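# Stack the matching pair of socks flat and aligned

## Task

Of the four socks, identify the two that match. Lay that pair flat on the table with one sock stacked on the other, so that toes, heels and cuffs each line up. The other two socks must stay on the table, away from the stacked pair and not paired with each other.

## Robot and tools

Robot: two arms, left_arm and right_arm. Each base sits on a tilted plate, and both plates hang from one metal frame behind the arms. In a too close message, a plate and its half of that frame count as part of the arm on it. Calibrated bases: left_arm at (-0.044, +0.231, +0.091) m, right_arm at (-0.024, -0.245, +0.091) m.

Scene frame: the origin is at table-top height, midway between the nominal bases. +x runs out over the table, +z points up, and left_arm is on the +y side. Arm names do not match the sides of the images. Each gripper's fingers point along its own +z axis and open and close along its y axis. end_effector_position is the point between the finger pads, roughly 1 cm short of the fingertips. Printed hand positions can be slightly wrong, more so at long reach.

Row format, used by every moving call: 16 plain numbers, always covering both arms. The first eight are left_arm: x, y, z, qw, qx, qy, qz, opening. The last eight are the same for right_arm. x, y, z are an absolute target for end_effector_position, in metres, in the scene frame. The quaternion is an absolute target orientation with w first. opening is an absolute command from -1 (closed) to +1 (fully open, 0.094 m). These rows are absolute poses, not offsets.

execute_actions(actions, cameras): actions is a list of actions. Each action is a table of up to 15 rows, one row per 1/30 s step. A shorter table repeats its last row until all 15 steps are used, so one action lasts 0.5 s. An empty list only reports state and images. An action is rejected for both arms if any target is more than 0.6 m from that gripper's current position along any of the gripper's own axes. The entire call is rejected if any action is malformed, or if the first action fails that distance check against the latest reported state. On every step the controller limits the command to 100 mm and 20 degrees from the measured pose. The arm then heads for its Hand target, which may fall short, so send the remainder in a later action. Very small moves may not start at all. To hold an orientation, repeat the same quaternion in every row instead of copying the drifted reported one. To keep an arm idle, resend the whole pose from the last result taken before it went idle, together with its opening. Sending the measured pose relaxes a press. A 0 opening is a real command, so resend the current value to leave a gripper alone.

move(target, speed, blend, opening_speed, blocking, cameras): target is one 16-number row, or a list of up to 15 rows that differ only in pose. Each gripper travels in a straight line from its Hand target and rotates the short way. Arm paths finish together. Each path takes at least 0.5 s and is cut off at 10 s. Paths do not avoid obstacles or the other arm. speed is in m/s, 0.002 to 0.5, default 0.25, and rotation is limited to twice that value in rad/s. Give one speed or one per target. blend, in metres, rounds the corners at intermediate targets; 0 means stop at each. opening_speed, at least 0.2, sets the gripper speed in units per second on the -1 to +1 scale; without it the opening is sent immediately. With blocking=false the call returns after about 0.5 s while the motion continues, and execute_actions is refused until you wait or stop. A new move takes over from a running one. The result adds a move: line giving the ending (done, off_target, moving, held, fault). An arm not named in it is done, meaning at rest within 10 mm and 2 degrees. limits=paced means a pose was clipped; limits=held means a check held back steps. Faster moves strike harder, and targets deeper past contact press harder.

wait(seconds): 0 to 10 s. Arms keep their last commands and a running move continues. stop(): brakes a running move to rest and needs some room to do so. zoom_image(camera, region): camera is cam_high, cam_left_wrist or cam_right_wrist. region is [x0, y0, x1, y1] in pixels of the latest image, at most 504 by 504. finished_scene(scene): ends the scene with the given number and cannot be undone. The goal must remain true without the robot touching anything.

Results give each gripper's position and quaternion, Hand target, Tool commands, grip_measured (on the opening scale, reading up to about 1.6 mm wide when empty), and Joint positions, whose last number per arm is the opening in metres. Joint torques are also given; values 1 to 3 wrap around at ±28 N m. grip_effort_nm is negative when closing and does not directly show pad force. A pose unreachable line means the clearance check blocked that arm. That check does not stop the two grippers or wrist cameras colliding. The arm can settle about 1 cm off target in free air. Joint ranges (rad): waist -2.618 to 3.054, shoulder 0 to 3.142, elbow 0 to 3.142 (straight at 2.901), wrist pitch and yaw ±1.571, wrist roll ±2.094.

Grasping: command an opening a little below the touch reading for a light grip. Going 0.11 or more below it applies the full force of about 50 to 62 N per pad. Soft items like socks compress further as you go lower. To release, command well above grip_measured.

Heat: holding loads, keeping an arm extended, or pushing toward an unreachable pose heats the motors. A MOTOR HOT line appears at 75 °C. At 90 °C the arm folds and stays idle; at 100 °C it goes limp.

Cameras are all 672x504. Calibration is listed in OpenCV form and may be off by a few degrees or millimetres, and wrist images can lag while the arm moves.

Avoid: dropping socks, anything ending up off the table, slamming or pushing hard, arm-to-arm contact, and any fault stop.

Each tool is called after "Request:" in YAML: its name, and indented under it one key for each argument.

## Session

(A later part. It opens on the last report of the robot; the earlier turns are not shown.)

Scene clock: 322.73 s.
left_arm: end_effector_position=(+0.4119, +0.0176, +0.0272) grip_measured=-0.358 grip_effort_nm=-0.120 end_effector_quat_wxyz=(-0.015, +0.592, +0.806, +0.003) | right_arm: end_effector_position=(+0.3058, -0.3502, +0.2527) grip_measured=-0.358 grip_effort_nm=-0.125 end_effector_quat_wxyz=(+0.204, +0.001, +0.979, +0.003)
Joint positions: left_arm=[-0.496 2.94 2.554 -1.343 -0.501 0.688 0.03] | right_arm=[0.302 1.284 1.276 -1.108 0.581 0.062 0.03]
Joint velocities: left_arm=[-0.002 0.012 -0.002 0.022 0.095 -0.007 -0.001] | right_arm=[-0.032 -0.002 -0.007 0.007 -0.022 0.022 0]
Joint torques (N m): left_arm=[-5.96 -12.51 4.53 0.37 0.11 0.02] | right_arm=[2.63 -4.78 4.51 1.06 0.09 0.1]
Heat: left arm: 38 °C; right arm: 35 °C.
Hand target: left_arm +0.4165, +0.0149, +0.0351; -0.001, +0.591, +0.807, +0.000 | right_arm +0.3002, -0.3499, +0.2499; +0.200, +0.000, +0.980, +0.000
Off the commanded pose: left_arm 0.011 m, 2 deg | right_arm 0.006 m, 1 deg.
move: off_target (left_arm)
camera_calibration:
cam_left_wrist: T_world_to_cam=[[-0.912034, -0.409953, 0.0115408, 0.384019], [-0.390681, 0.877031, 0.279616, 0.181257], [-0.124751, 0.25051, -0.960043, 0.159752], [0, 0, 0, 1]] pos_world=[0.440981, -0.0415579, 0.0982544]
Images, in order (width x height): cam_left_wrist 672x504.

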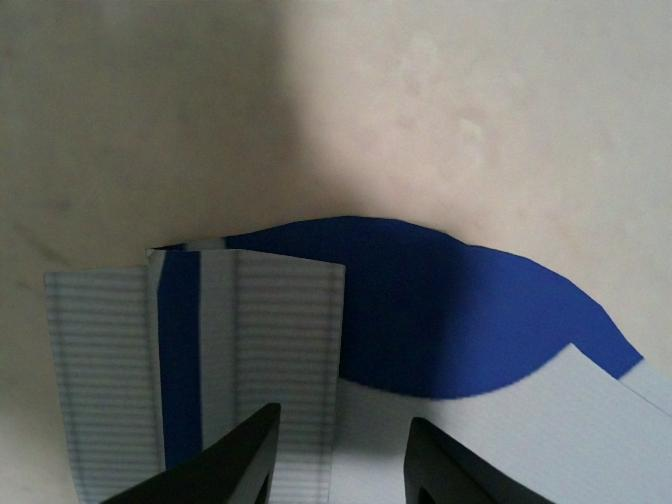

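Request:
move:
  target: [0.423, 0.012, 0.02, 0, 0.591, 0.807, 0, -0.4, 0.3, -0.35, 0.25, 0.2, 0, 0.98, 0, -0.36]
  speed: 0.05
  cameras: ["cam_left_wrist"]

Scene clock: 326.67 s.
left_arm: end_effector_position=(+0.4209, +0.0171, +0.0222) grip_measured=-0.398 grip_effort_nm=-0.129 end_effector_quat_wxyz=(-0.005, +0.590, +0.807, +0.003) | right_arm: end_effector_position=(+0.3058, -0.3502, +0.2526) grip_measured=-0.358 grip_effort_nm=-0.120 end_effector_quat_wxyz=(+0.204, +0.001, +0.979, +0.003)
Joint positions: left_arm=[-0.484 2.972 2.608 -1.338 -0.501 0.707 0.028] | right_arm=[0.302 1.284 1.275 -1.108 0.581 0.062 0.03]
Joint velocities: left_arm=[-0.002 -0.017 -0.002 0.007 -0.022 -0.095 0] | right_arm=[0.017 -0.017 0.007 -0.007 -0.066 -0.066 -0.001]
Joint torques (N m): left_arm=[-5.65 -9.77 7.77 0.27 0.08 0.08] | right_arm=[2.63 -4.78 4.55 1.06 0.09 0.1]
Heat: left arm: 39 °C; right arm: 35 °C.
Hand target: left_arm +0.4228, +0.0119, +0.0200; +0.001, +0.591, +0.807, +0.000 | right_arm +0.3002, -0.3500, +0.2499; +0.200, +0.000, +0.980, +0.000
Off the commanded pose: left_arm 0.006 m, 1 deg | right_arm 0.006 m, 1 deg.
move: done
camera_calibration:
cam_left_wrist: T_world_to_cam=[[-0.910102, -0.414375, 0.00272055, 0.391578], [-0.399072, 0.878221, 0.263569, 0.190492], [-0.111606, 0.238789, -0.964637, 0.150914], [0, 0, 0, 1]] pos_world=[0.449239, -0.0410709, 0.0943043]
Images, in order (width x height): cam_left_wrist 672x504.

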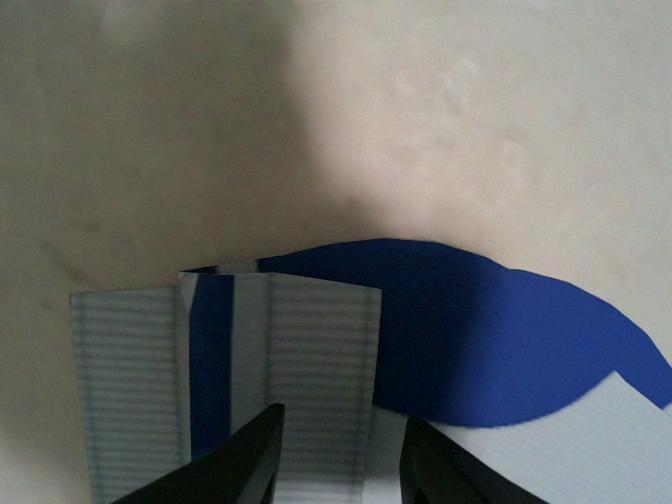

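Request:
move:
  target: [0.423, 0.012, 0.011, 0, 0.591, 0.807, 0, -0.4, 0.3, -0.35, 0.25, 0.2, 0, 0.98, 0, -0.36]
  speed: 0.03
  cameras: ["cam_left_wrist"]

Request:
move:
  target: [0.423, 0.012, 0.011, 0, 0.591, 0.807, 0, -1, 0.3, -0.35, 0.25, 0.2, 0, 0.98, 0, -0.36]
  opening_speed: 0.6
  cameras: ["cam_left_wrist"]

Scene clock: 330.00 s.
left_arm: end_effector_position=(+0.4263, +0.0177, +0.0203) grip_measured=-0.398 grip_effort_nm=-0.120 end_effector_quat_wxyz=(+0.003, +0.587, +0.810, +0.003) | right_arm: end_effector_position=(+0.3058, -0.3502, +0.2526) grip_measured=-0.358 grip_effort_nm=-0.129 end_effector_quat_wxyz=(+0.204, +0.001, +0.979, +0.003)
Joint positions: left_arm=[-0.476 2.972 2.608 -1.317 -0.501 0.715 0.028] | right_arm=[0.302 1.284 1.275 -1.108 0.581 0.063 0.03]
Joint velocities: left_arm=[-0.027 0.002 0.007 -0.037 -0.007 0.007 -0.001] | right_arm=[0.012 -0.022 -0.012 -0.022 -0.037 -0.066 -0.001]
Joint torques (N m): left_arm=[-5.76 -9.92 4.85 0.41 0.03 0.04] | right_arm=[2.62 -4.79 4.55 1.05 0.09 0.1]
Heat: left arm: 39 °C; right arm: 35 °C.
Hand target: left_arm +0.4226, +0.0122, +0.0111; +0.000, +0.591, +0.807, +0.000 | right_arm +0.3002, -0.3500, +0.2500; +0.200, +0.000, +0.980, +0.000
Off the commanded pose: left_arm 0.011 m, 1 deg | right_arm 0.006 m, 1 deg.
move: off_target (left_arm)
camera_calibration:
cam_left_wrist: T_world_to_cam=[[-0.906321, -0.422558, -0.00516612, 0.395433], [-0.410246, 0.876849, 0.250669, 0.197641], [-0.101392, 0.229306, -0.968059, 0.145407], [0, 0, 0, 1]] pos_world=[0.454214, -0.0395505, 0.0932627]
Images, in order (width x height): cam_left_wrist 672x504.

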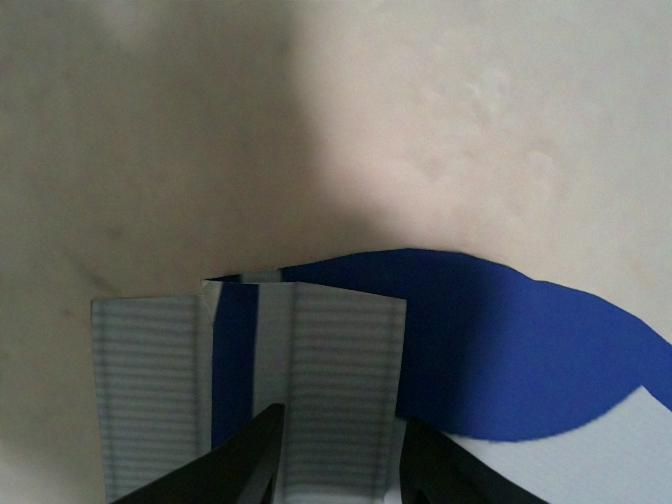

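Scene clock: 331.20 s.
left_arm: end_effector_position=(+0.4265, +0.0176, +0.0203) grip_measured=-0.993 grip_effort_nm=-0.403 end_effector_quat_wxyz=(+0.003, +0.587, +0.810, +0.003) | right_arm: end_effector_position=(+0.3058, -0.3502, +0.2526) grip_measured=-0.358 grip_effort_nm=-0.125 end_effector_quat_wxyz=(+0.204, +0.001, +0.979, +0.003)
Joint positions: left_arm=[-0.476 2.972 2.608 -1.316 -0.501 0.715 0] | right_arm=[0.302 1.284 1.275 -1.108 0.581 0.063 0.03]
Joint velocities: left_arm=[-0.017 -0.002 0.002 -0.007 -0.022 0.007 0.001] | right_arm=[0.002 -0.007 0.002 0.022 -0.007 -0.051 0]
Joint torques (N m): left_arm=[-5.78 -9.95 4.81 0.44 0.03 0.04] | right_arm=[2.62 -4.78 4.55 1.06 0.09 0.1]
Heat: left arm: 39 °C; right arm: 35 °C.
Hand target: left_arm +0.4227, +0.0123, +0.0112; +0.000, +0.591, +0.807, +0.000 | right_arm +0.3002, -0.3500, +0.2500; +0.200, +0.000, +0.980, +0.000
Off the commanded pose: left_arm 0.011 m, 1 deg | right_arm 0.006 m, 1 deg.
move: off_target (left_arm)
camera_calibration:
cam_left_wrist: T_world_to_cam=[[-0.906086, -0.423055, -0.00572788, 0.395498], [-0.41094, 0.876755, 0.24986, 0.198163], [-0.100682, 0.228748, -0.968265, 0.145172], [0, 0, 0, 1]] pos_world=[0.454404, -0.0396306, 0.0933178]
Images, in order (width x height): cam_left_wrist 672x504.

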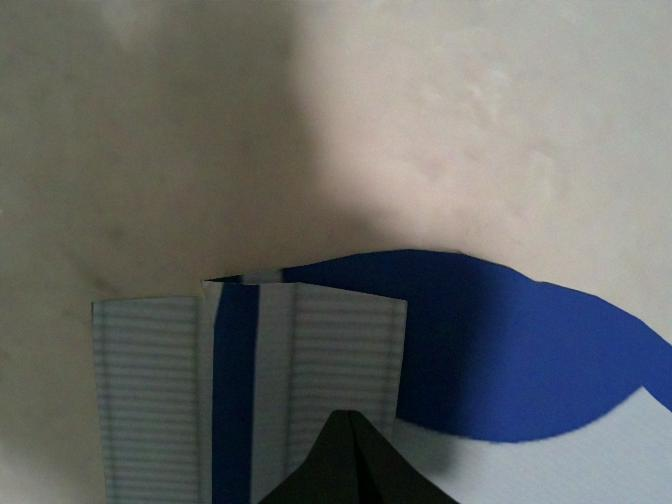

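Request:
move:
  target: [0.423, 0.012, 0.015, 0, 0.591, 0.807, 0, -0.4, 0.3, -0.35, 0.25, 0.2, 0, 0.98, 0, -0.36]
  cameras: []

Request:
move:
  target: [0.418, 0.008, -0.002, 0, 0.591, 0.807, 0, -0.4, 0.3, -0.35, 0.25, 0.2, 0, 0.98, 0, -0.36]
  speed: 0.03
  cameras: ["cam_left_wrist"]

Request:
move:
  target: [0.418, 0.008, -0.002, 0, 0.591, 0.807, 0, -1, 0.3, -0.35, 0.25, 0.2, 0, 0.98, 0, -0.36]
  opening_speed: 0.6
  cameras: ["cam_left_wrist"]

Scene clock: 336.33 s.
left_arm: end_effector_position=(+0.4265, +0.0176, +0.0203) grip_measured=-0.402 grip_effort_nm=0.095 end_effector_quat_wxyz=(+0.003, +0.587, +0.810, +0.003) | right_arm: end_effector_position=(+0.3058, -0.3502, +0.2526) grip_measured=-0.358 grip_effort_nm=-0.125 end_effector_quat_wxyz=(+0.204, +0.001, +0.979, +0.003)
Joint positions: left_arm=[-0.476 2.972 2.608 -1.316 -0.501 0.715 0.028] | right_arm=[0.302 1.284 1.275 -1.108 0.581 0.063 0.03]
Joint velocities: left_arm=[-0.012 -0.017 0.007 -0.066 0.081 0.007 0.001] | right_arm=[0.002 -0.027 -0.007 -0.007 -0.022 -0.037 -0.001]
Joint torques (N m): left_arm=[-5.93 -9.99 6.08 0.23 0.04 -0.01] | right_arm=[2.62 -4.79 4.55 1.05 0.09 0.1]
Heat: left arm: 39 °C; right arm: 34 °C.
Hand target: left_arm +0.4227, +0.0123, +0.0151; +0.000, +0.591, +0.807, +0.000 | right_arm +0.3002, -0.3500, +0.2500; +0.200, +0.000, +0.980, +0.000
Off the commanded pose: left_arm 0.008 m, 1 deg | right_arm 0.006 m, 1 deg.
move: done
No camera images: "cameras" was empty.

Scene clock: 337.37 s.
left_arm: end_effector_position=(+0.4221, +0.0165, +0.0119) grip_measured=-0.402 grip_effort_nm=0.090 end_effector_quat_wxyz=(-0.001, +0.588, +0.809, +0.007) | right_arm: end_effector_position=(+0.3058, -0.3502, +0.2526) grip_measured=-0.358 grip_effort_nm=-0.125 end_effector_quat_wxyz=(+0.204, +0.001, +0.979, +0.003)
Joint positions: left_arm=[-0.476 2.958 2.542 -1.271 -0.51 0.715 0.028] | right_arm=[0.302 1.284 1.275 -1.108 0.581 0.063 0.03]
Joint velocities: left_arm=[0.007 0.007 -0.007 0.081 0.007 -0.007 0] | right_arm=[0.007 -0.017 0.017 0.037 -0.051 0.037 0]
Joint torques (N m): left_arm=[-5.71 -10.15 2.47 0.82 0.11 0.08] | right_arm=[2.62 -4.78 4.55 1.05 0.09 0.1]
Heat: left arm: 39 °C; right arm: 34 °C.
Hand target: left_arm +0.4170, +0.0087, -0.0016; -0.001, +0.591, +0.807, +0.000 | right_arm +0.3002, -0.3501, +0.2500; +0.200, +0.000, +0.980, +0.000
Off the commanded pose: left_arm 0.017 m, 1 deg | right_arm 0.006 m, 1 deg.
move: off_target (left_arm)
camera_calibration:
cam_left_wrist: T_world_to_cam=[[-0.907912, -0.419056, -0.00937213, 0.391767], [-0.406886, 0.875734, 0.259873, 0.197561], [-0.100694, 0.239755, -0.965597, 0.136688], [0, 0, 0, 1]] pos_world=[0.449838, -0.0416104, 0.0843166]
Images, in order (width x height): cam_left_wrist 672x504.

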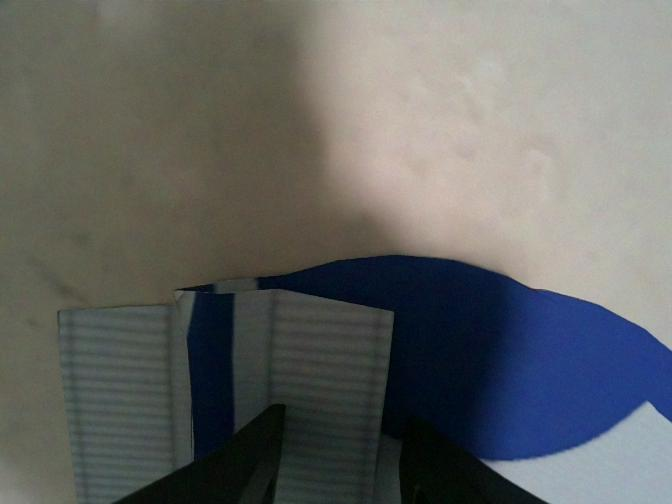

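Scene clock: 338.57 s.
left_arm: end_effector_position=(+0.4325, +0.0186, +0.0124) grip_measured=-0.988 grip_effort_nm=-0.647 end_effector_quat_wxyz=(+0.013, +0.581, +0.813, +0.028) | right_arm: end_effector_position=(+0.3058, -0.3502, +0.2526) grip_measured=-0.358 grip_effort_nm=-0.125 end_effector_quat_wxyz=(+0.204, +0.001, +0.979, +0.003)
Joint positions: left_arm=[-0.476 2.958 2.542 -1.236 -0.549 0.715 0.001] | right_arm=[0.302 1.284 1.275 -1.108 0.581 0.063 0.03]
Joint velocities: left_arm=[-0.007 -0.017 -0.012 0.022 -0.022 0.066 -0.001] | right_arm=[-0.012 -0.007 -0.002 0.051 -0.081 -0.022 0.001]
Joint torques (N m): left_arm=[-5.61 -9.83 3.36 0.32 0.48 0.02] | right_arm=[2.62 -4.79 4.55 1.06 0.09 0.1]
Heat: left arm: 39 °C; right arm: 34 °C.
Hand target: left_arm +0.4176, +0.0086, -0.0013; -0.001, +0.590, +0.807, +0.000 | right_arm +0.3002, -0.3500, +0.2500; +0.200, +0.000, +0.980, +0.000
Off the commanded pose: left_arm 0.023 m, 4 deg | right_arm 0.006 m, 1 deg.
move: off_target (left_arm)
camera_calibration:
cam_left_wrist: T_world_to_cam=[[-0.898938, -0.434091, -0.0589588, 0.399072], [-0.433927, 0.863839, 0.255911, 0.211757], [-0.060158, 0.255632, -0.964901, 0.119891], [0, 0, 0, 1]] pos_world=[0.45784, -0.0403379, 0.0850211]
Images, in order (width x height): cam_left_wrist 672x504.

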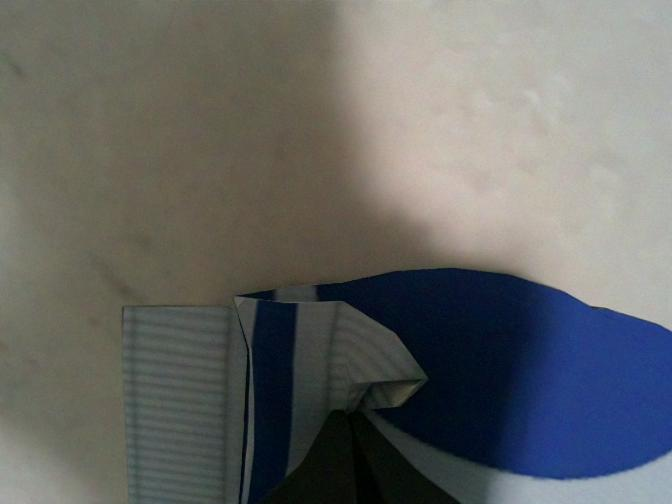

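Request:
move:
  target:
    - [0.428, 0.012, 0.045, 0, 0.591, 0.807, 0, -1, 0.3, -0.35, 0.25, 0.2, 0, 0.98, 0, -0.36]
    - [0.455, 0.022, 0.055, 0, 0.591, 0.807, 0, -1, 0.3, -0.35, 0.25, 0.2, 0, 0.98, 0, -0.36]
  speed: 0.06
  cameras: ["cam_left_wrist"]

Scene clock: 343.23 s.
left_arm: end_effector_position=(+0.4464, +0.0237, +0.0480) grip_measured=-0.989 grip_effort_nm=-0.623 end_effector_quat_wxyz=(+0.030, +0.597, +0.802, +0.008) | right_arm: end_effector_position=(+0.3058, -0.3502, +0.2526) grip_measured=-0.358 grip_effort_nm=-0.129 end_effector_quat_wxyz=(+0.204, +0.001, +0.979, +0.003)
Joint positions: left_arm=[-0.476 3.02 2.828 -1.425 -0.506 0.771 0.001] | right_arm=[0.302 1.284 1.275 -1.108 0.581 0.063 0.03]
Joint velocities: left_arm=[-0.002 0.002 0.002 0.022 -0.022 0.051 0] | right_arm=[-0.012 -0.002 0.007 -0.051 -0.066 -0.081 0]
Joint torques (N m): left_arm=[-5.67 -11.44 7.71 0.54 0.06 0.05] | right_arm=[2.62 -4.79 4.53 1.05 0.09 0.1]
Heat: left arm: 39 °C; right arm: 34 °C.
Hand target: left_arm +0.4552, +0.0216, +0.0549; +0.049, +0.590, +0.806, +0.007 | right_arm +0.3002, -0.3500, +0.2500; +0.200, +0.000, +0.980, +0.000
Off the commanded pose: left_arm 0.011 m, 4 deg | right_arm 0.006 m, 1 deg.
elbow stopped short (left arm): the move would have taken joint 3 (elbow) straighter than the controller allows.
move: off_target (left_arm)
camera_calibration:
cam_left_wrist: T_world_to_cam=[[-0.915947, -0.399151, -0.0414651, 0.421841], [-0.398569, 0.892814, 0.209823, 0.190076], [-0.0467304, 0.208714, -0.97686, 0.149399], [0, 0, 0, 1]] pos_world=[0.469124, -0.0325065, 0.123551]
Images, in order (width x height): cam_left_wrist 672x504.

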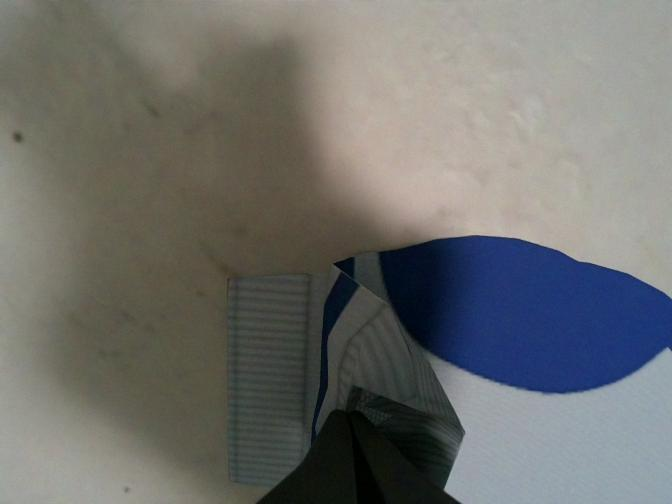

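Request:
move:
  target:
    - [0.474, 0.030, 0.045, 0.21, 0.577, 0.788, 0.05, -1, 0.3, -0.35, 0.25, 0.2, 0, 0.98, 0, -0.36]
    - [0.481, 0.033, 0.022, 0.21, 0.577, 0.788, 0.05, -1, 0.3, -0.35, 0.25, 0.2, 0, 0.98, 0, -0.36]
  speed: 0.06
  cameras: ["cam_left_wrist","cam_high"]

Scene clock: 354.17 s.
left_arm: end_effector_position=(+0.4744, +0.0364, +0.0158) grip_measured=-0.989 grip_effort_nm=-0.628 end_effector_quat_wxyz=(+0.198, +0.581, +0.788, +0.051) | right_arm: end_effector_position=(+0.3058, -0.3502, +0.2526) grip_measured=-0.358 grip_effort_nm=-0.129 end_effector_quat_wxyz=(+0.204, +0.001, +0.979, +0.003)
Joint positions: left_arm=[-0.402 2.58 1.797 -0.395 -0.488 1.039 0.001] | right_arm=[0.302 1.284 1.275 -1.108 0.581 0.063 0.03]
Joint velocities: left_arm=[-0.007 0.012 -0.012 0.11 0.007 -0.066 -0.001] | right_arm=[0.022 0.002 0.002 0.007 0.022 -0.037 0]
Joint torques (N m): left_arm=[-5.52 -10.45 5.71 1.12 0.08 0.07] | right_arm=[2.62 -4.78 4.55 1.06 0.09 0.1]
Heat: left arm: 43 °C; right arm: 34 °C.
Hand target: left_arm +0.4795, +0.0329, +0.0213; +0.212, +0.578, +0.786, +0.049 | right_arm +0.3002, -0.3500, +0.2500; +0.200, +0.000, +0.980, +0.000
Off the commanded pose: left_arm 0.010 m, 1 deg | right_arm 0.006 m, 1 deg.
move: done
camera_calibration:
cam_left_wrist: T_world_to_cam=[[-0.860454, -0.428097, -0.27632, 0.42965], [-0.432921, 0.900227, -0.0465972, 0.216726], [0.268698, 0.07953, -0.959935, -0.0285584], [0, 0, 0, 1]] pos_world=[0.471192, -0.00889961, 0.101405]
Images, in order (width x height): cam_high 672x504, cam_left_wrist 672x504.

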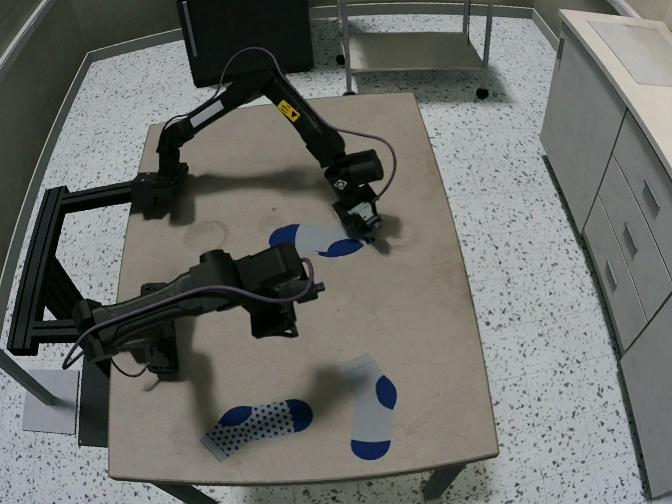

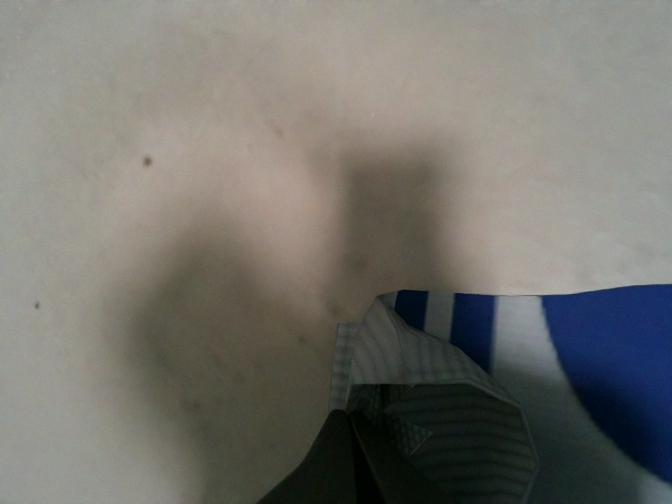

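Request:
move:
  target: [0.492, 0.036, 0.02, 0.21, 0.577, 0.788, 0.05, -1, 0.3, -0.35, 0.25, 0.2, 0, 0.98, 0, -0.36]
  speed: 0.05
  cameras: ["cam_left_wrist"]

Request:
move:
  target: [0.492, 0.036, 0.02, 0.21, 0.577, 0.788, 0.05, -0.5, 0.3, -0.35, 0.25, 0.2, 0, 0.98, 0, -0.36]
  opening_speed: 0.4
  cameras: ["cam_left_wrist"]

Scene clock: 359.50 s.
left_arm: end_effector_position=(+0.4909, +0.0406, +0.0214) grip_measured=-0.989 grip_effort_nm=-0.632 end_effector_quat_wxyz=(+0.209, +0.573, +0.791, +0.056) | right_arm: end_effector_position=(+0.3058, -0.3502, +0.2526) grip_measured=-0.358 grip_effort_nm=-0.125 end_effector_quat_wxyz=(+0.204, +0.001, +0.979, +0.003)
Joint positions: left_arm=[-0.389 2.593 1.853 -0.402 -0.485 1.051 0.001] | right_arm=[0.302 1.284 1.275 -1.108 0.581 0.063 0.03]
Joint velocities: left_arm=[-0.017 0.002 -0.002 0.037 0.051 -0.007 0] | right_arm=[-0.022 -0.012 -0.002 0.022 -0.007 -0.007 0.001]
Joint torques (N m): left_arm=[-5.63 -9.18 8.02 0.8 0.11 0.02] | right_arm=[2.62 -4.79 4.55 1.05 0.09 0.1]
Heat: left arm: 42 °C; right arm: 34 °C.
Hand target: left_arm +0.4919, +0.0356, +0.0198; +0.210, +0.577, +0.788, +0.050 | right_arm +0.3002, -0.3500, +0.2500; +0.200, +0.000, +0.980, +0.000
Off the commanded pose: left_arm 0.005 m, 1 deg | right_arm 0.006 m, 1 deg.
move: done
camera_calibration:
cam_left_wrist: T_world_to_cam=[[-0.846295, -0.445728, -0.291737, 0.441282], [-0.447122, 0.892045, -0.0658562, 0.227981], [0.289597, 0.0747083, -0.954229, -0.0380901], [0, 0, 0, 1]] pos_world=[0.486421, -0.00383176, 0.107406]
Images, in order (width x height): cam_left_wrist 672x504.

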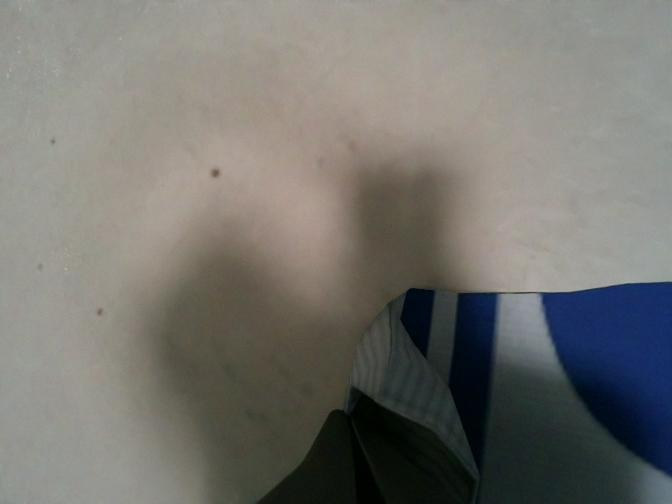

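Scene clock: 360.97 s.
left_arm: end_effector_position=(+0.4908, +0.0407, +0.0214) grip_measured=-0.502 grip_effort_nm=0.095 end_effector_quat_wxyz=(+0.209, +0.573, +0.790, +0.056) | right_arm: end_effector_position=(+0.3058, -0.3502, +0.2526) grip_measured=-0.358 grip_effort_nm=-0.125 end_effector_quat_wxyz=(+0.204, +0.001, +0.979, +0.003)
Joint positions: left_arm=[-0.389 2.593 1.853 -0.402 -0.485 1.051 0.023] | right_arm=[0.302 1.284 1.275 -1.108 0.581 0.063 0.03]
Joint velocities: left_arm=[-0.002 -0.027 0.022 -0.007 -0.022 0.007 0] | right_arm=[-0.017 -0.007 -0.007 0.037 -0.037 -0.066 0]
Joint torques (N m): left_arm=[-5.56 -9.39 7.82 0.82 0.16 0.05] | right_arm=[2.62 -4.79 4.55 1.05 0.09 0.1]
Heat: left arm: 42 °C; right arm: 34 °C.
Hand target: left_arm +0.4918, +0.0361, +0.0200; +0.210, +0.577, +0.788, +0.050 | right_arm +0.3002, -0.3500, +0.2500; +0.200, +0.000, +0.980, +0.000
Off the commanded pose: left_arm 0.005 m, 1 deg | right_arm 0.006 m, 1 deg.
move: done
camera_calibration:
cam_left_wrist: T_world_to_cam=[[-0.846602, -0.445194, -0.291662, 0.44134], [-0.446665, 0.892302, -0.0654852, 0.227688], [0.289404, 0.0748352, -0.954277, -0.0380127], [0, 0, 0, 1]] pos_world=[0.486341, -0.00383993, 0.107358]
Images, in order (width x height): cam_left_wrist 672x504.

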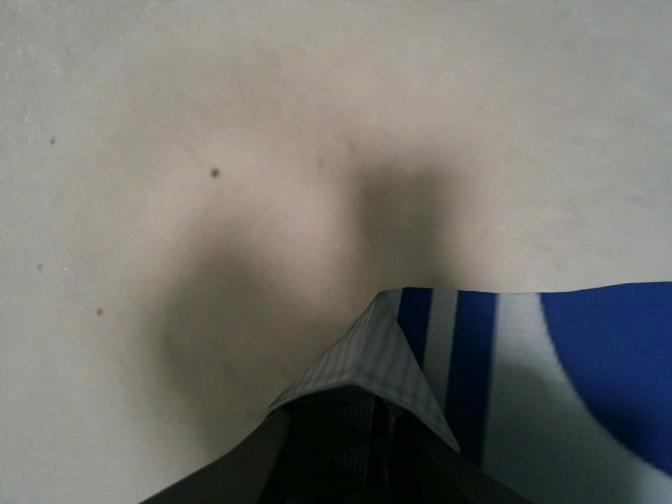

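Request:
move:
  target: [0.49, 0.036, 0.12, 0.21, 0.577, 0.788, 0.05, -0.3, 0.3, -0.35, 0.25, 0.2, 0, 0.98, 0, -0.36]
  speed: 0.1
  cameras: ["cam_left_wrist","cam_high"]

Scene clock: 365.63 s.
left_arm: end_effector_position=(+0.4847, +0.0400, +0.0849) grip_measured=-0.302 grip_effort_nm=0.105 end_effector_quat_wxyz=(+0.181, +0.583, +0.791, +0.046) | right_arm: end_effector_position=(+0.3058, -0.3502, +0.2526) grip_measured=-0.358 grip_effort_nm=-0.129 end_effector_quat_wxyz=(+0.204, +0.001, +0.979, +0.003)
Joint positions: left_arm=[-0.456 2.557 2.045 -0.734 -0.508 0.962 0.033] | right_arm=[0.302 1.284 1.275 -1.108 0.581 0.063 0.03]
Joint velocities: left_arm=[0.002 -0.007 -0.002 0.007 0.022 -0.037 0.001] | right_arm=[-0.007 0.012 0.002 0.022 0.007 -0.022 0.001]
Joint torques (N m): left_arm=[-7.73 -13.53 8.06 0.75 -0.02 -0.1] | right_arm=[2.62 -4.78 4.55 1.06 0.09 0.1]
Heat: left arm: 42 °C; right arm: 34 °C.
Hand target: left_arm +0.4910, +0.0357, +0.1192; +0.210, +0.577, +0.788, +0.050 | right_arm +0.3002, -0.3500, +0.2500; +0.200, +0.000, +0.980, +0.000
Off the commanded pose: left_arm 0.036 m, 3 deg | right_arm 0.006 m, 1 deg.
move: off_target (left_arm)
camera_calibration:
cam_left_wrist: T_world_to_cam=[[-0.869407, -0.425407, -0.251318, 0.461251], [-0.434349, 0.900484, -0.0216686, 0.219698], [0.235526, 0.0903211, -0.967662, 0.0510714], [0, 0, 0, 1]] pos_world=[0.484412, -0.00622761, 0.170101]
Images, in order (width x height): cam_high 672x504, cam_left_wrist 672x504.

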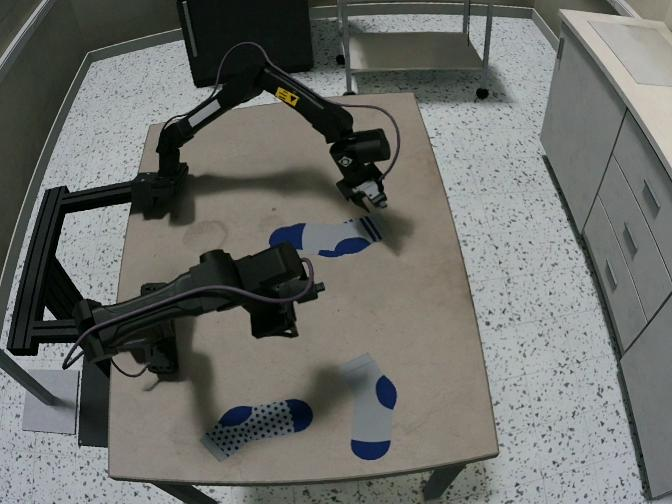

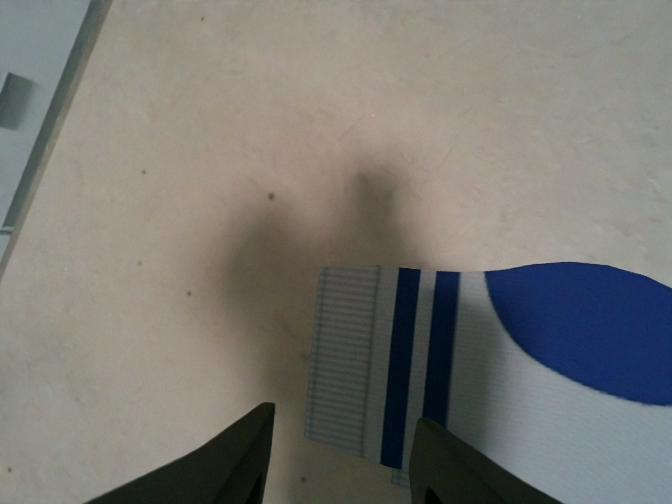

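Request:
move:
  target:
    - [0.35, 0.15, 0.18, 0.15, 0.4, 0.9, 0, -0.3, 0.3, -0.35, 0.25, 0.2, 0, 0.98, 0, -0.36]
    - [0.2, 0.42, 0.25, 0.134, 0.003, 0.988, -0.073, -0.3, 0.3, -0.3, 0.25, 0.2, 0, 0.98, 0, -0.36]
    - [0.2, 0.42, 0.25, 0.134, 0.003, 0.988, -0.073, -0.3, 0.31, -0.09, 0.3, 0.1, -0.643, 0.766, 0, -0.36]
  blend: 0.03

Request:
zoom_image:
  camera: "cam_right_wrist"
  region: [180, 0, 600, 240]

Scene clock: 375.67 s.
left_arm: end_effector_position=(+0.2087, +0.4176, +0.2436) grip_measured=-0.302 grip_effort_nm=0.095 end_effector_quat_wxyz=(+0.123, +0.003, +0.989, -0.080) | right_arm: end_effector_position=(+0.3144, -0.0925, +0.2959) grip_measured=-0.358 grip_effort_nm=-0.129 end_effector_quat_wxyz=(+0.107, -0.630, +0.769, -0.001)
Joint positions: left_arm=[0.241 1.112 1.367 -1.364 -0.213 0.334 0.033] | right_arm=[0.851 2.105 2.001 -1.533 0.458 -0.554 0.03]
Joint velocities: left_arm=[-0.012 -0.007 0.007 -0.051 0.037 -0.051 0] | right_arm=[0.002 0.007 0.007 -0.081 0.037 -0.007 -0.001]
Joint torques (N m): left_arm=[-0.62 -4.57 7.94 0.51 0.26 0.08] | right_arm=[5.93 -6.87 7.58 0.62 -0.08 -0.06]
Heat: left arm: 41 °C; right arm: 33 °C.
Hand target: left_arm +0.2082, +0.4208, +0.2530; +0.136, +0.000, +0.987, -0.081 | right_arm +0.3104, -0.0863, +0.2992; +0.105, -0.641, +0.761, +0.002
Off the commanded pose: left_arm 0.011 m, 2 deg | right_arm 0.007 m, 2 deg.
move: off_target (left_arm)
camera_calibration:
cam_left_wrist: T_world_to_cam=[[0.0898517, -0.978159, 0.187432, 0.345587], [-0.995912, -0.0864965, 0.0260202, 0.281015], [-0.00923968, -0.189004, -0.981933, 0.406698], [0, 0, 0, 1]] pos_world=[0.252573, 0.439213, 0.327264]
cam_right_wrist: T_world_to_cam=[[0.987754, -0.0786876, 0.134724, -0.353479], [-0.0972604, -0.985736, 0.137348, -0.0642834], [0.121995, -0.14877, -0.981318, 0.328025], [0, 0, 0, 1]] pos_world=[0.30288, -0.0423807, 0.378348]

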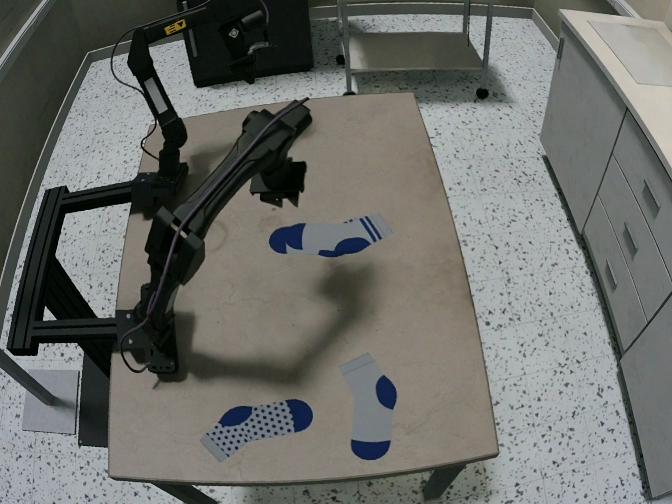

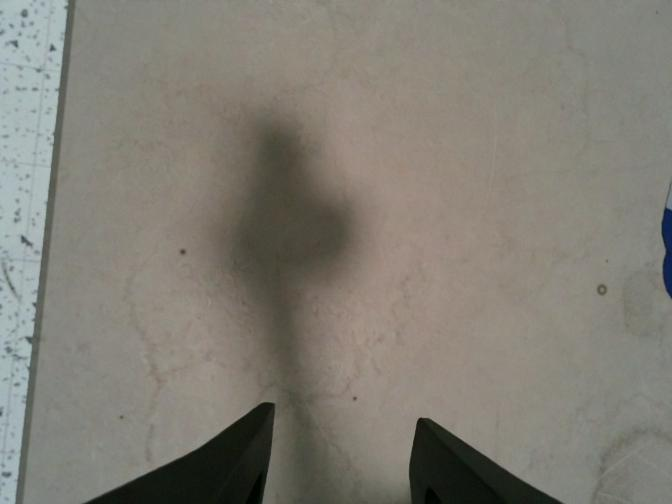

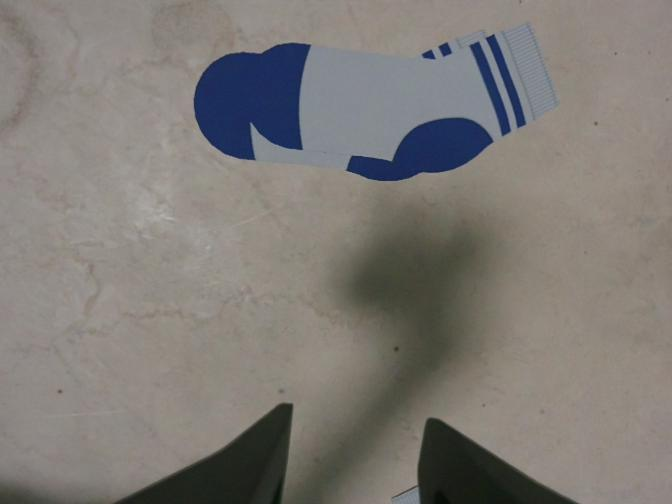

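Scaled by 1.200.

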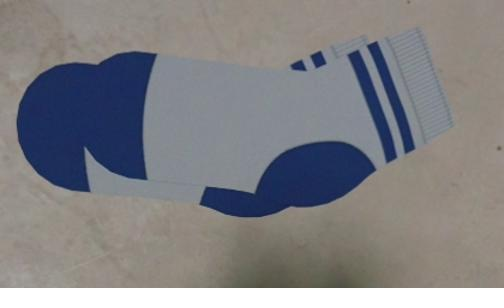

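Request:
move:
  target: [0.2, 0.42, 0.25, 0.134, 0.003, 0.988, -0.073, -0.3, 0.287, 0.038, 0.07, 0, -0.641, 0.768, 0, -0.36]
  speed: 0.2
  cameras: ["cam_right_wrist"]

Scene clock: 389.20 s.
left_arm: end_effector_position=(+0.2063, +0.4197, +0.2484) grip_measured=-0.302 grip_effort_nm=0.095 end_effector_quat_wxyz=(+0.132, +0.002, +0.988, -0.075) | right_arm: end_effector_position=(+0.2832, +0.0327, +0.0694) grip_measured=-0.358 grip_effort_nm=-0.125 end_effector_quat_wxyz=(-0.009, -0.650, +0.760, -0.008)
Joint positions: left_arm=[0.241 1.09 1.367 -1.364 -0.215 0.34 0.033] | right_arm=[0.841 2.647 1.848 -1.09 0.433 -0.498 0.03]
Joint velocities: left_arm=[-0.017 -0.007 0.002 0.007 -0.007 -0.007 0] | right_arm=[0.002 -0.007 -0.007 0.037 -0.022 -0.037 0]
Joint torques (N m): left_arm=[-0.44 -4.92 4.77 0.52 0.13 0.07] | right_arm=[5.34 -11.73 7.31 0.51 -0.09 0.1]
Heat: left arm: 40 °C; right arm: 34 °C.
Hand target: left_arm +0.2004, +0.4201, +0.2499; +0.134, +0.003, +0.988, -0.073 | right_arm +0.2883, +0.0400, +0.0691; +0.001, -0.642, +0.767, -0.001
Off the commanded pose: left_arm 0.007 m, 0 deg | right_arm 0.007 m, 2 deg.
move: done
camera_calibration:
cam_right_wrist: T_world_to_cam=[[0.999284, -0.0297573, -0.023358, -0.276152], [-0.0212027, -0.951914, 0.30563, 0.0528246], [-0.0313296, -0.304916, -0.951864, 0.174677], [0, 0, 0, 1]] pos_world=[0.282547, 0.0953288, 0.143674]
Images, in order (width x height): cam_right_wrist 672x504.

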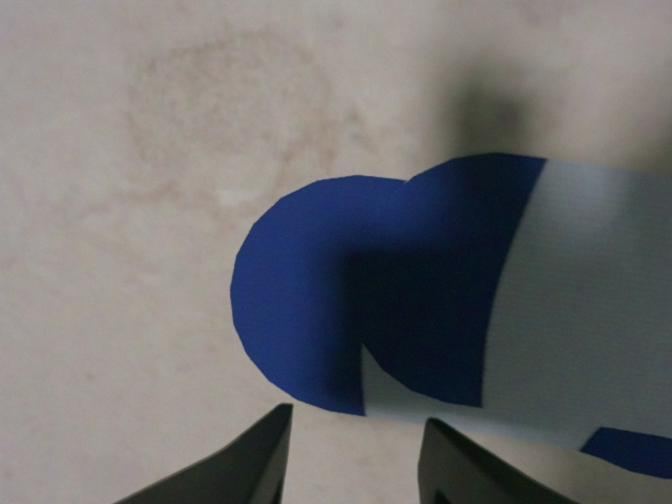

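Request:
move:
  target:
    - [0.2, 0.42, 0.25, 0.134, 0.003, 0.988, -0.073, -0.3, 0.289, 0.047, 0.025, 0, -0.641, 0.768, 0, -0.36]
    - [0.2, 0.42, 0.25, 0.134, 0.003, 0.988, -0.073, -0.3, 0.289, 0.047, 0.009, 0, -0.641, 0.768, 0, -0.36]
  speed: [0.1,0.03]
  cameras: ["cam_right_wrist"]

Scene clock: 394.83 s.
left_arm: end_effector_position=(+0.2063, +0.4197, +0.2483) grip_measured=-0.302 grip_effort_nm=0.095 end_effector_quat_wxyz=(+0.132, +0.002, +0.988, -0.075) | right_arm: end_effector_position=(+0.2976, +0.0481, +0.0242) grip_measured=-0.358 grip_effort_nm=-0.129 end_effector_quat_wxyz=(+0.012, -0.633, +0.774, +0.003)
Joint positions: left_arm=[0.241 1.09 1.367 -1.364 -0.215 0.34 0.033] | right_arm=[0.791 2.733 1.839 -0.922 0.433 -0.529 0.03]
Joint velocities: left_arm=[-0.002 -0.017 -0.002 0.037 -0.007 0.022 0] | right_arm=[0.007 -0.017 -0.012 -0.066 -0.066 -0.022 0]
Joint torques (N m): left_arm=[-0.53 -4.92 4.55 0.53 0.07 0.02] | right_arm=[5.59 -11.06 4.14 0.61 0.03 -0.08]
Heat: left arm: 39 °C; right arm: 35 °C.
Hand target: left_arm +0.2002, +0.4200, +0.2499; +0.134, +0.003, +0.988, -0.073 | right_arm +0.2892, +0.0467, +0.0093; -0.001, -0.640, +0.768, +0.000
Off the commanded pose: left_arm 0.007 m, 0 deg | right_arm 0.018 m, 2 deg.
move: off_target (right_arm)
camera_calibration:
cam_right_wrist: T_world_to_cam=[[0.997398, -0.0717701, -0.00678104, -0.289019], [-0.0674949, -0.962731, 0.261904, 0.09703], [-0.0253252, -0.260765, -0.96507, 0.133201], [0, 0, 0, 1]] pos_world=[0.29819, 0.107405, 0.101176]
Images, in order (width x height): cam_right_wrist 672x504.

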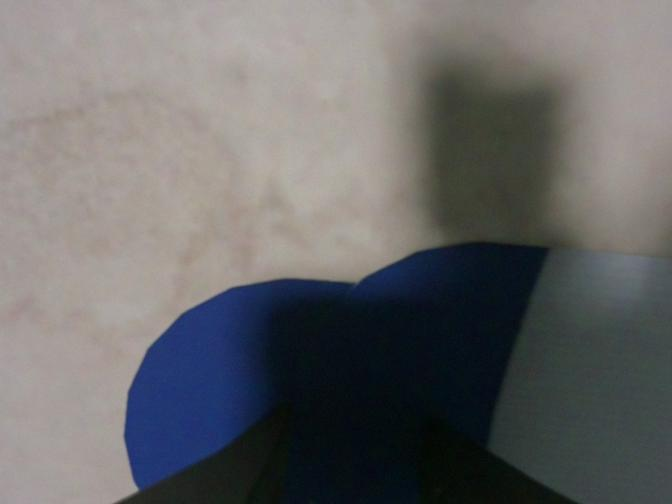

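Request:
move:
  target: [0.2, 0.42, 0.25, 0.134, 0.003, 0.988, -0.073, -0.3, 0.279, 0.047, 0.001, 0, -0.641, 0.768, 0, -0.36]
  speed: 0.03
  cameras: ["cam_right_wrist"]

Scene clock: 398.37 s.
left_arm: end_effector_position=(+0.2063, +0.4197, +0.2483) grip_measured=-0.302 grip_effort_nm=0.095 end_effector_quat_wxyz=(+0.132, +0.002, +0.988, -0.075) | right_arm: end_effector_position=(+0.2963, +0.0484, +0.0205) grip_measured=-0.358 grip_effort_nm=-0.125 end_effector_quat_wxyz=(+0.021, -0.634, +0.773, -0.008)
Joint positions: left_arm=[0.241 1.09 1.367 -1.364 -0.215 0.34 0.033] | right_arm=[0.799 2.728 1.805 -0.882 0.455 -0.529 0.03]
Joint velocities: left_arm=[-0.002 0.002 -0.012 0.022 0.007 -0.037 -0.001] | right_arm=[-0.022 -0.012 -0.007 0.007 -0.022 -0.007 -0.001]
Joint torques (N m): left_arm=[-0.51 -5.07 4.56 0.54 0.08 0.06] | right_arm=[5.61 -11.11 2.43 0.74 -0.22 0.01]
Heat: left arm: 39 °C; right arm: 36 °C.
Hand target: left_arm +0.2002, +0.4200, +0.2499; +0.134, +0.003, +0.988, -0.073 | right_arm +0.2790, +0.0466, +0.0016; +0.000, -0.641, +0.768, +0.000
Off the commanded pose: left_arm 0.007 m, 0 deg | right_arm 0.026 m, 3 deg.
move: off_target (right_arm)
camera_calibration:
cam_right_wrist: T_world_to_cam=[[0.997354, -0.0698751, 0.0200526, -0.288281], [-0.0726924, -0.961178, 0.266182, 0.0995361], [0.000674634, -0.266935, -0.963714, 0.1222], [0, 0, 0, 1]] pos_world=[0.294672, 0.108148, 0.0970521]
Images, in order (width x height): cam_right_wrist 672x504.

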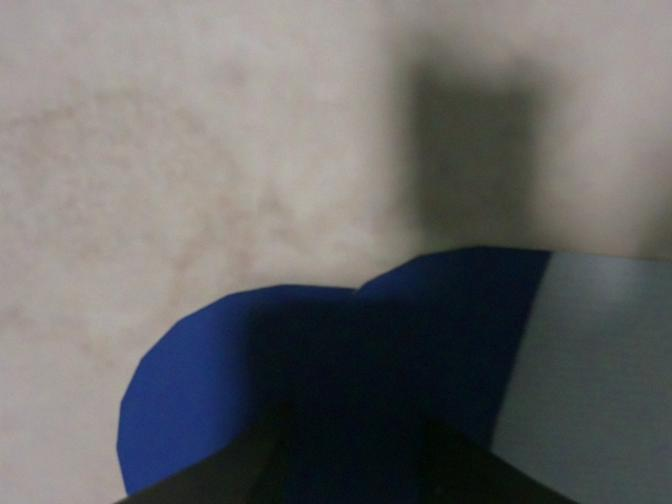

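Request:
move:
  target: [0.2, 0.42, 0.25, 0.134, 0.003, 0.988, -0.073, -0.3, 0.286, 0.044, 0.003, 0, -0.641, 0.768, 0, -1]
  opening_speed: 0.6
  cameras: ["cam_right_wrist"]

Request:
move:
  target: [0.2, 0.42, 0.25, 0.134, 0.003, 0.988, -0.073, -0.3, 0.288, 0.044, 0.05, 0, -0.641, 0.768, 0, -1]
  speed: 0.06
  cameras: ["cam_right_wrist"]

Scene clock: 403.57 s.
left_arm: end_effector_position=(+0.2063, +0.4197, +0.2483) grip_measured=-0.302 grip_effort_nm=0.090 end_effector_quat_wxyz=(+0.132, +0.002, +0.988, -0.075) | right_arm: end_effector_position=(+0.2999, +0.0490, +0.0210) grip_measured=-0.985 grip_effort_nm=-0.808 end_effector_quat_wxyz=(+0.027, -0.634, +0.773, -0.013)
Joint positions: left_arm=[0.241 1.09 1.367 -1.364 -0.215 0.34 0.033] | right_arm=[0.799 2.727 1.805 -0.87 0.467 -0.536 0.001]
Joint velocities: left_arm=[-0.007 -0.002 -0.012 -0.022 0.022 0.007 0] | right_arm=[-0.007 -0.012 -0.012 -0.051 -0.037 0.022 0]
Joint torques (N m): left_arm=[-0.61 -4.74 4.68 0.52 0.14 0.07] | right_arm=[4.59 -11.17 3.78 0.47 -0.31 -0.09]
Heat: left arm: 39 °C; right arm: 36 °C.
Hand target: left_arm +0.2002, +0.4200, +0.2499; +0.134, +0.003, +0.988, -0.073 | right_arm +0.2859, +0.0438, +0.0035; +0.000, -0.641, +0.768, +0.000
Off the commanded pose: left_arm 0.007 m, 0 deg | right_arm 0.023 m, 4 deg.
move: off_target (right_arm)
camera_calibration:
cam_right_wrist: T_world_to_cam=[[0.996922, -0.0693791, 0.0365174, -0.292089], [-0.0765865, -0.961418, 0.264215, 0.101468], [0.0167775, -0.266198, -0.963772, 0.11804], [0, 0, 0, 1]] pos_world=[0.29698, 0.10871, 0.0976203]
Images, in order (width x height): cam_right_wrist 672x504.

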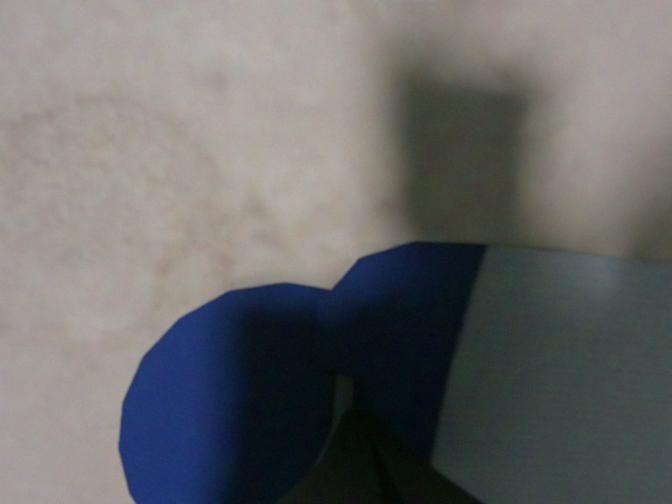

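Scene clock: 405.00 s.
left_arm: end_effector_position=(+0.2063, +0.4197, +0.2483) grip_measured=-0.302 grip_effort_nm=0.100 end_effector_quat_wxyz=(+0.132, +0.002, +0.988, -0.075) | right_arm: end_effector_position=(+0.2812, +0.0360, +0.0275) grip_measured=-0.986 grip_effort_nm=-0.799 end_effector_quat_wxyz=(-0.021, -0.644, +0.765, -0.006)
Joint positions: left_arm=[0.241 1.09 1.367 -1.364 -0.215 0.34 0.033] | right_arm=[0.807 2.724 1.824 -0.997 0.436 -0.509 0.001]
Joint velocities: left_arm=[0.007 -0.002 0.012 -0.007 -0.037 -0.066 -0.001] | right_arm=[0.007 0.022 0.017 -0.007 0.007 0.007 0.001]
Joint torques (N m): left_arm=[-0.65 -4.88 4.78 0.55 0.09 0.04] | right_arm=[7.25 -16.01 7.12 0.08 -0.11 0.09]
Heat: left arm: 39 °C; right arm: 36 °C.
Hand target: left_arm +0.2002, +0.4200, +0.2499; +0.134, +0.003, +0.988, -0.073 | right_arm +0.2874, +0.0437, +0.0496; +0.001, -0.641, +0.767, +0.000
Off the commanded pose: left_arm 0.007 m, 0 deg | right_arm 0.025 m, 3 deg.
move: off_target (right_arm)
camera_calibration:
cam_right_wrist: T_world_to_cam=[[0.998089, -0.0450802, -0.0422596, -0.273623], [-0.0293689, -0.947821, 0.317448, 0.07062], [-0.0543651, -0.3156, -0.947334, 0.142488], [0, 0, 0, 1]] pos_world=[0.28292, 0.0995693, 0.101002]
Images, in order (width x height): cam_right_wrist 672x504.

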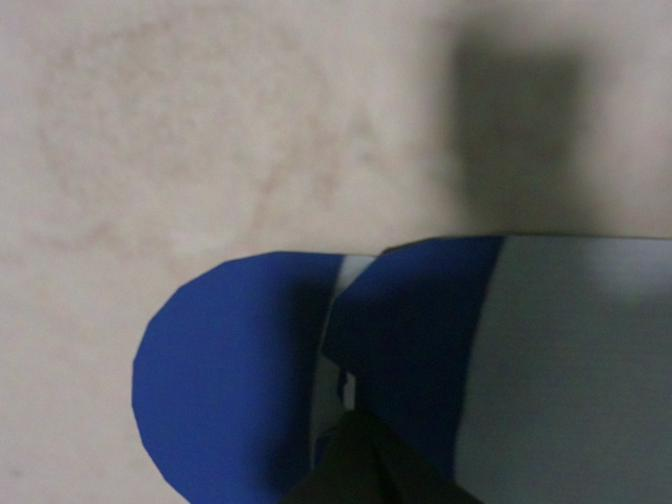

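Request:
move:
  target: [0.2, 0.42, 0.25, 0.134, 0.003, 0.988, -0.073, -0.3, 0.247, 0.041, 0.045, 0, -0.641, 0.768, 0, -1]
  speed: 0.05
  cameras: ["cam_right_wrist","cam_high"]

Scene clock: 410.17 s.
left_arm: end_effector_position=(+0.2063, +0.4198, +0.2483) grip_measured=-0.302 grip_effort_nm=0.095 end_effector_quat_wxyz=(+0.132, +0.002, +0.988, -0.075) | right_arm: end_effector_position=(+0.2470, +0.0364, +0.0329) grip_measured=-0.986 grip_effort_nm=-0.799 end_effector_quat_wxyz=(-0.017, -0.643, +0.765, -0.006)
Joint positions: left_arm=[0.241 1.09 1.367 -1.364 -0.216 0.34 0.033] | right_arm=[0.87 2.657 1.673 -0.934 0.415 -0.445 0.001]
Joint velocities: left_arm=[0.012 0.002 -0.002 0.066 -0.037 0.022 0] | right_arm=[0.002 0.002 0.017 -0.007 -0.007 0.022 0]
Joint torques (N m): left_arm=[-0.51 -4.88 4.48 0.53 0.11 0.02] | right_arm=[6.57 -15.57 3.86 0.5 -0.11 0.09]
Heat: left arm: 39 °C; right arm: 37 °C.
Hand target: left_arm +0.2002, +0.4201, +0.2499; +0.134, +0.003, +0.988, -0.073 | right_arm +0.2469, +0.0414, +0.0449; +0.000, -0.641, +0.768, +0.001
Off the commanded pose: left_arm 0.007 m, 0 deg | right_arm 0.013 m, 2 deg.
move: off_target (right_arm)
camera_calibration:
cam_right_wrist: T_world_to_cam=[[0.998162, -0.0469136, -0.0383703, -0.239343], [-0.0325908, -0.949259, 0.312802, 0.069314], [-0.051098, -0.310976, -0.949043, 0.144935], [0, 0, 0, 1]] pos_world=[0.248568, 0.0996399, 0.106685]
Images, in order (width x height): cam_high 672x504, cam_right_wrist 672x504.

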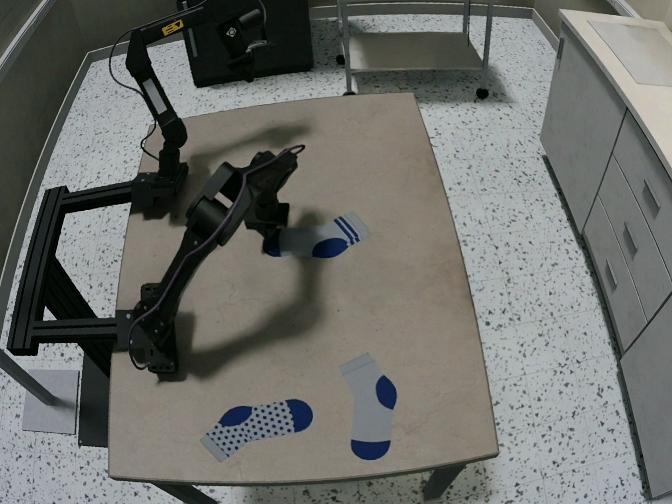

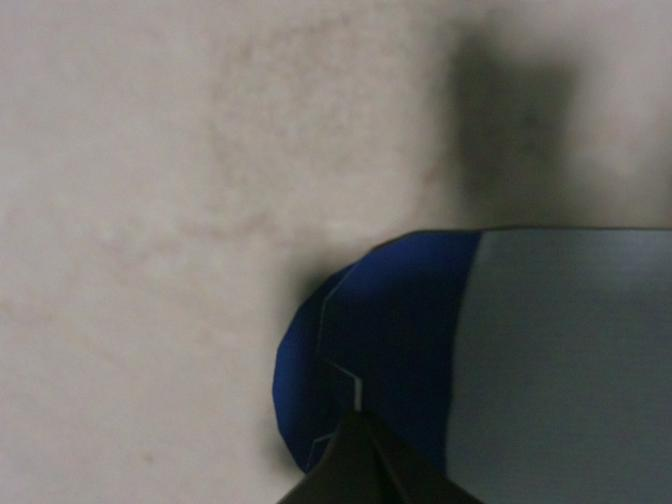

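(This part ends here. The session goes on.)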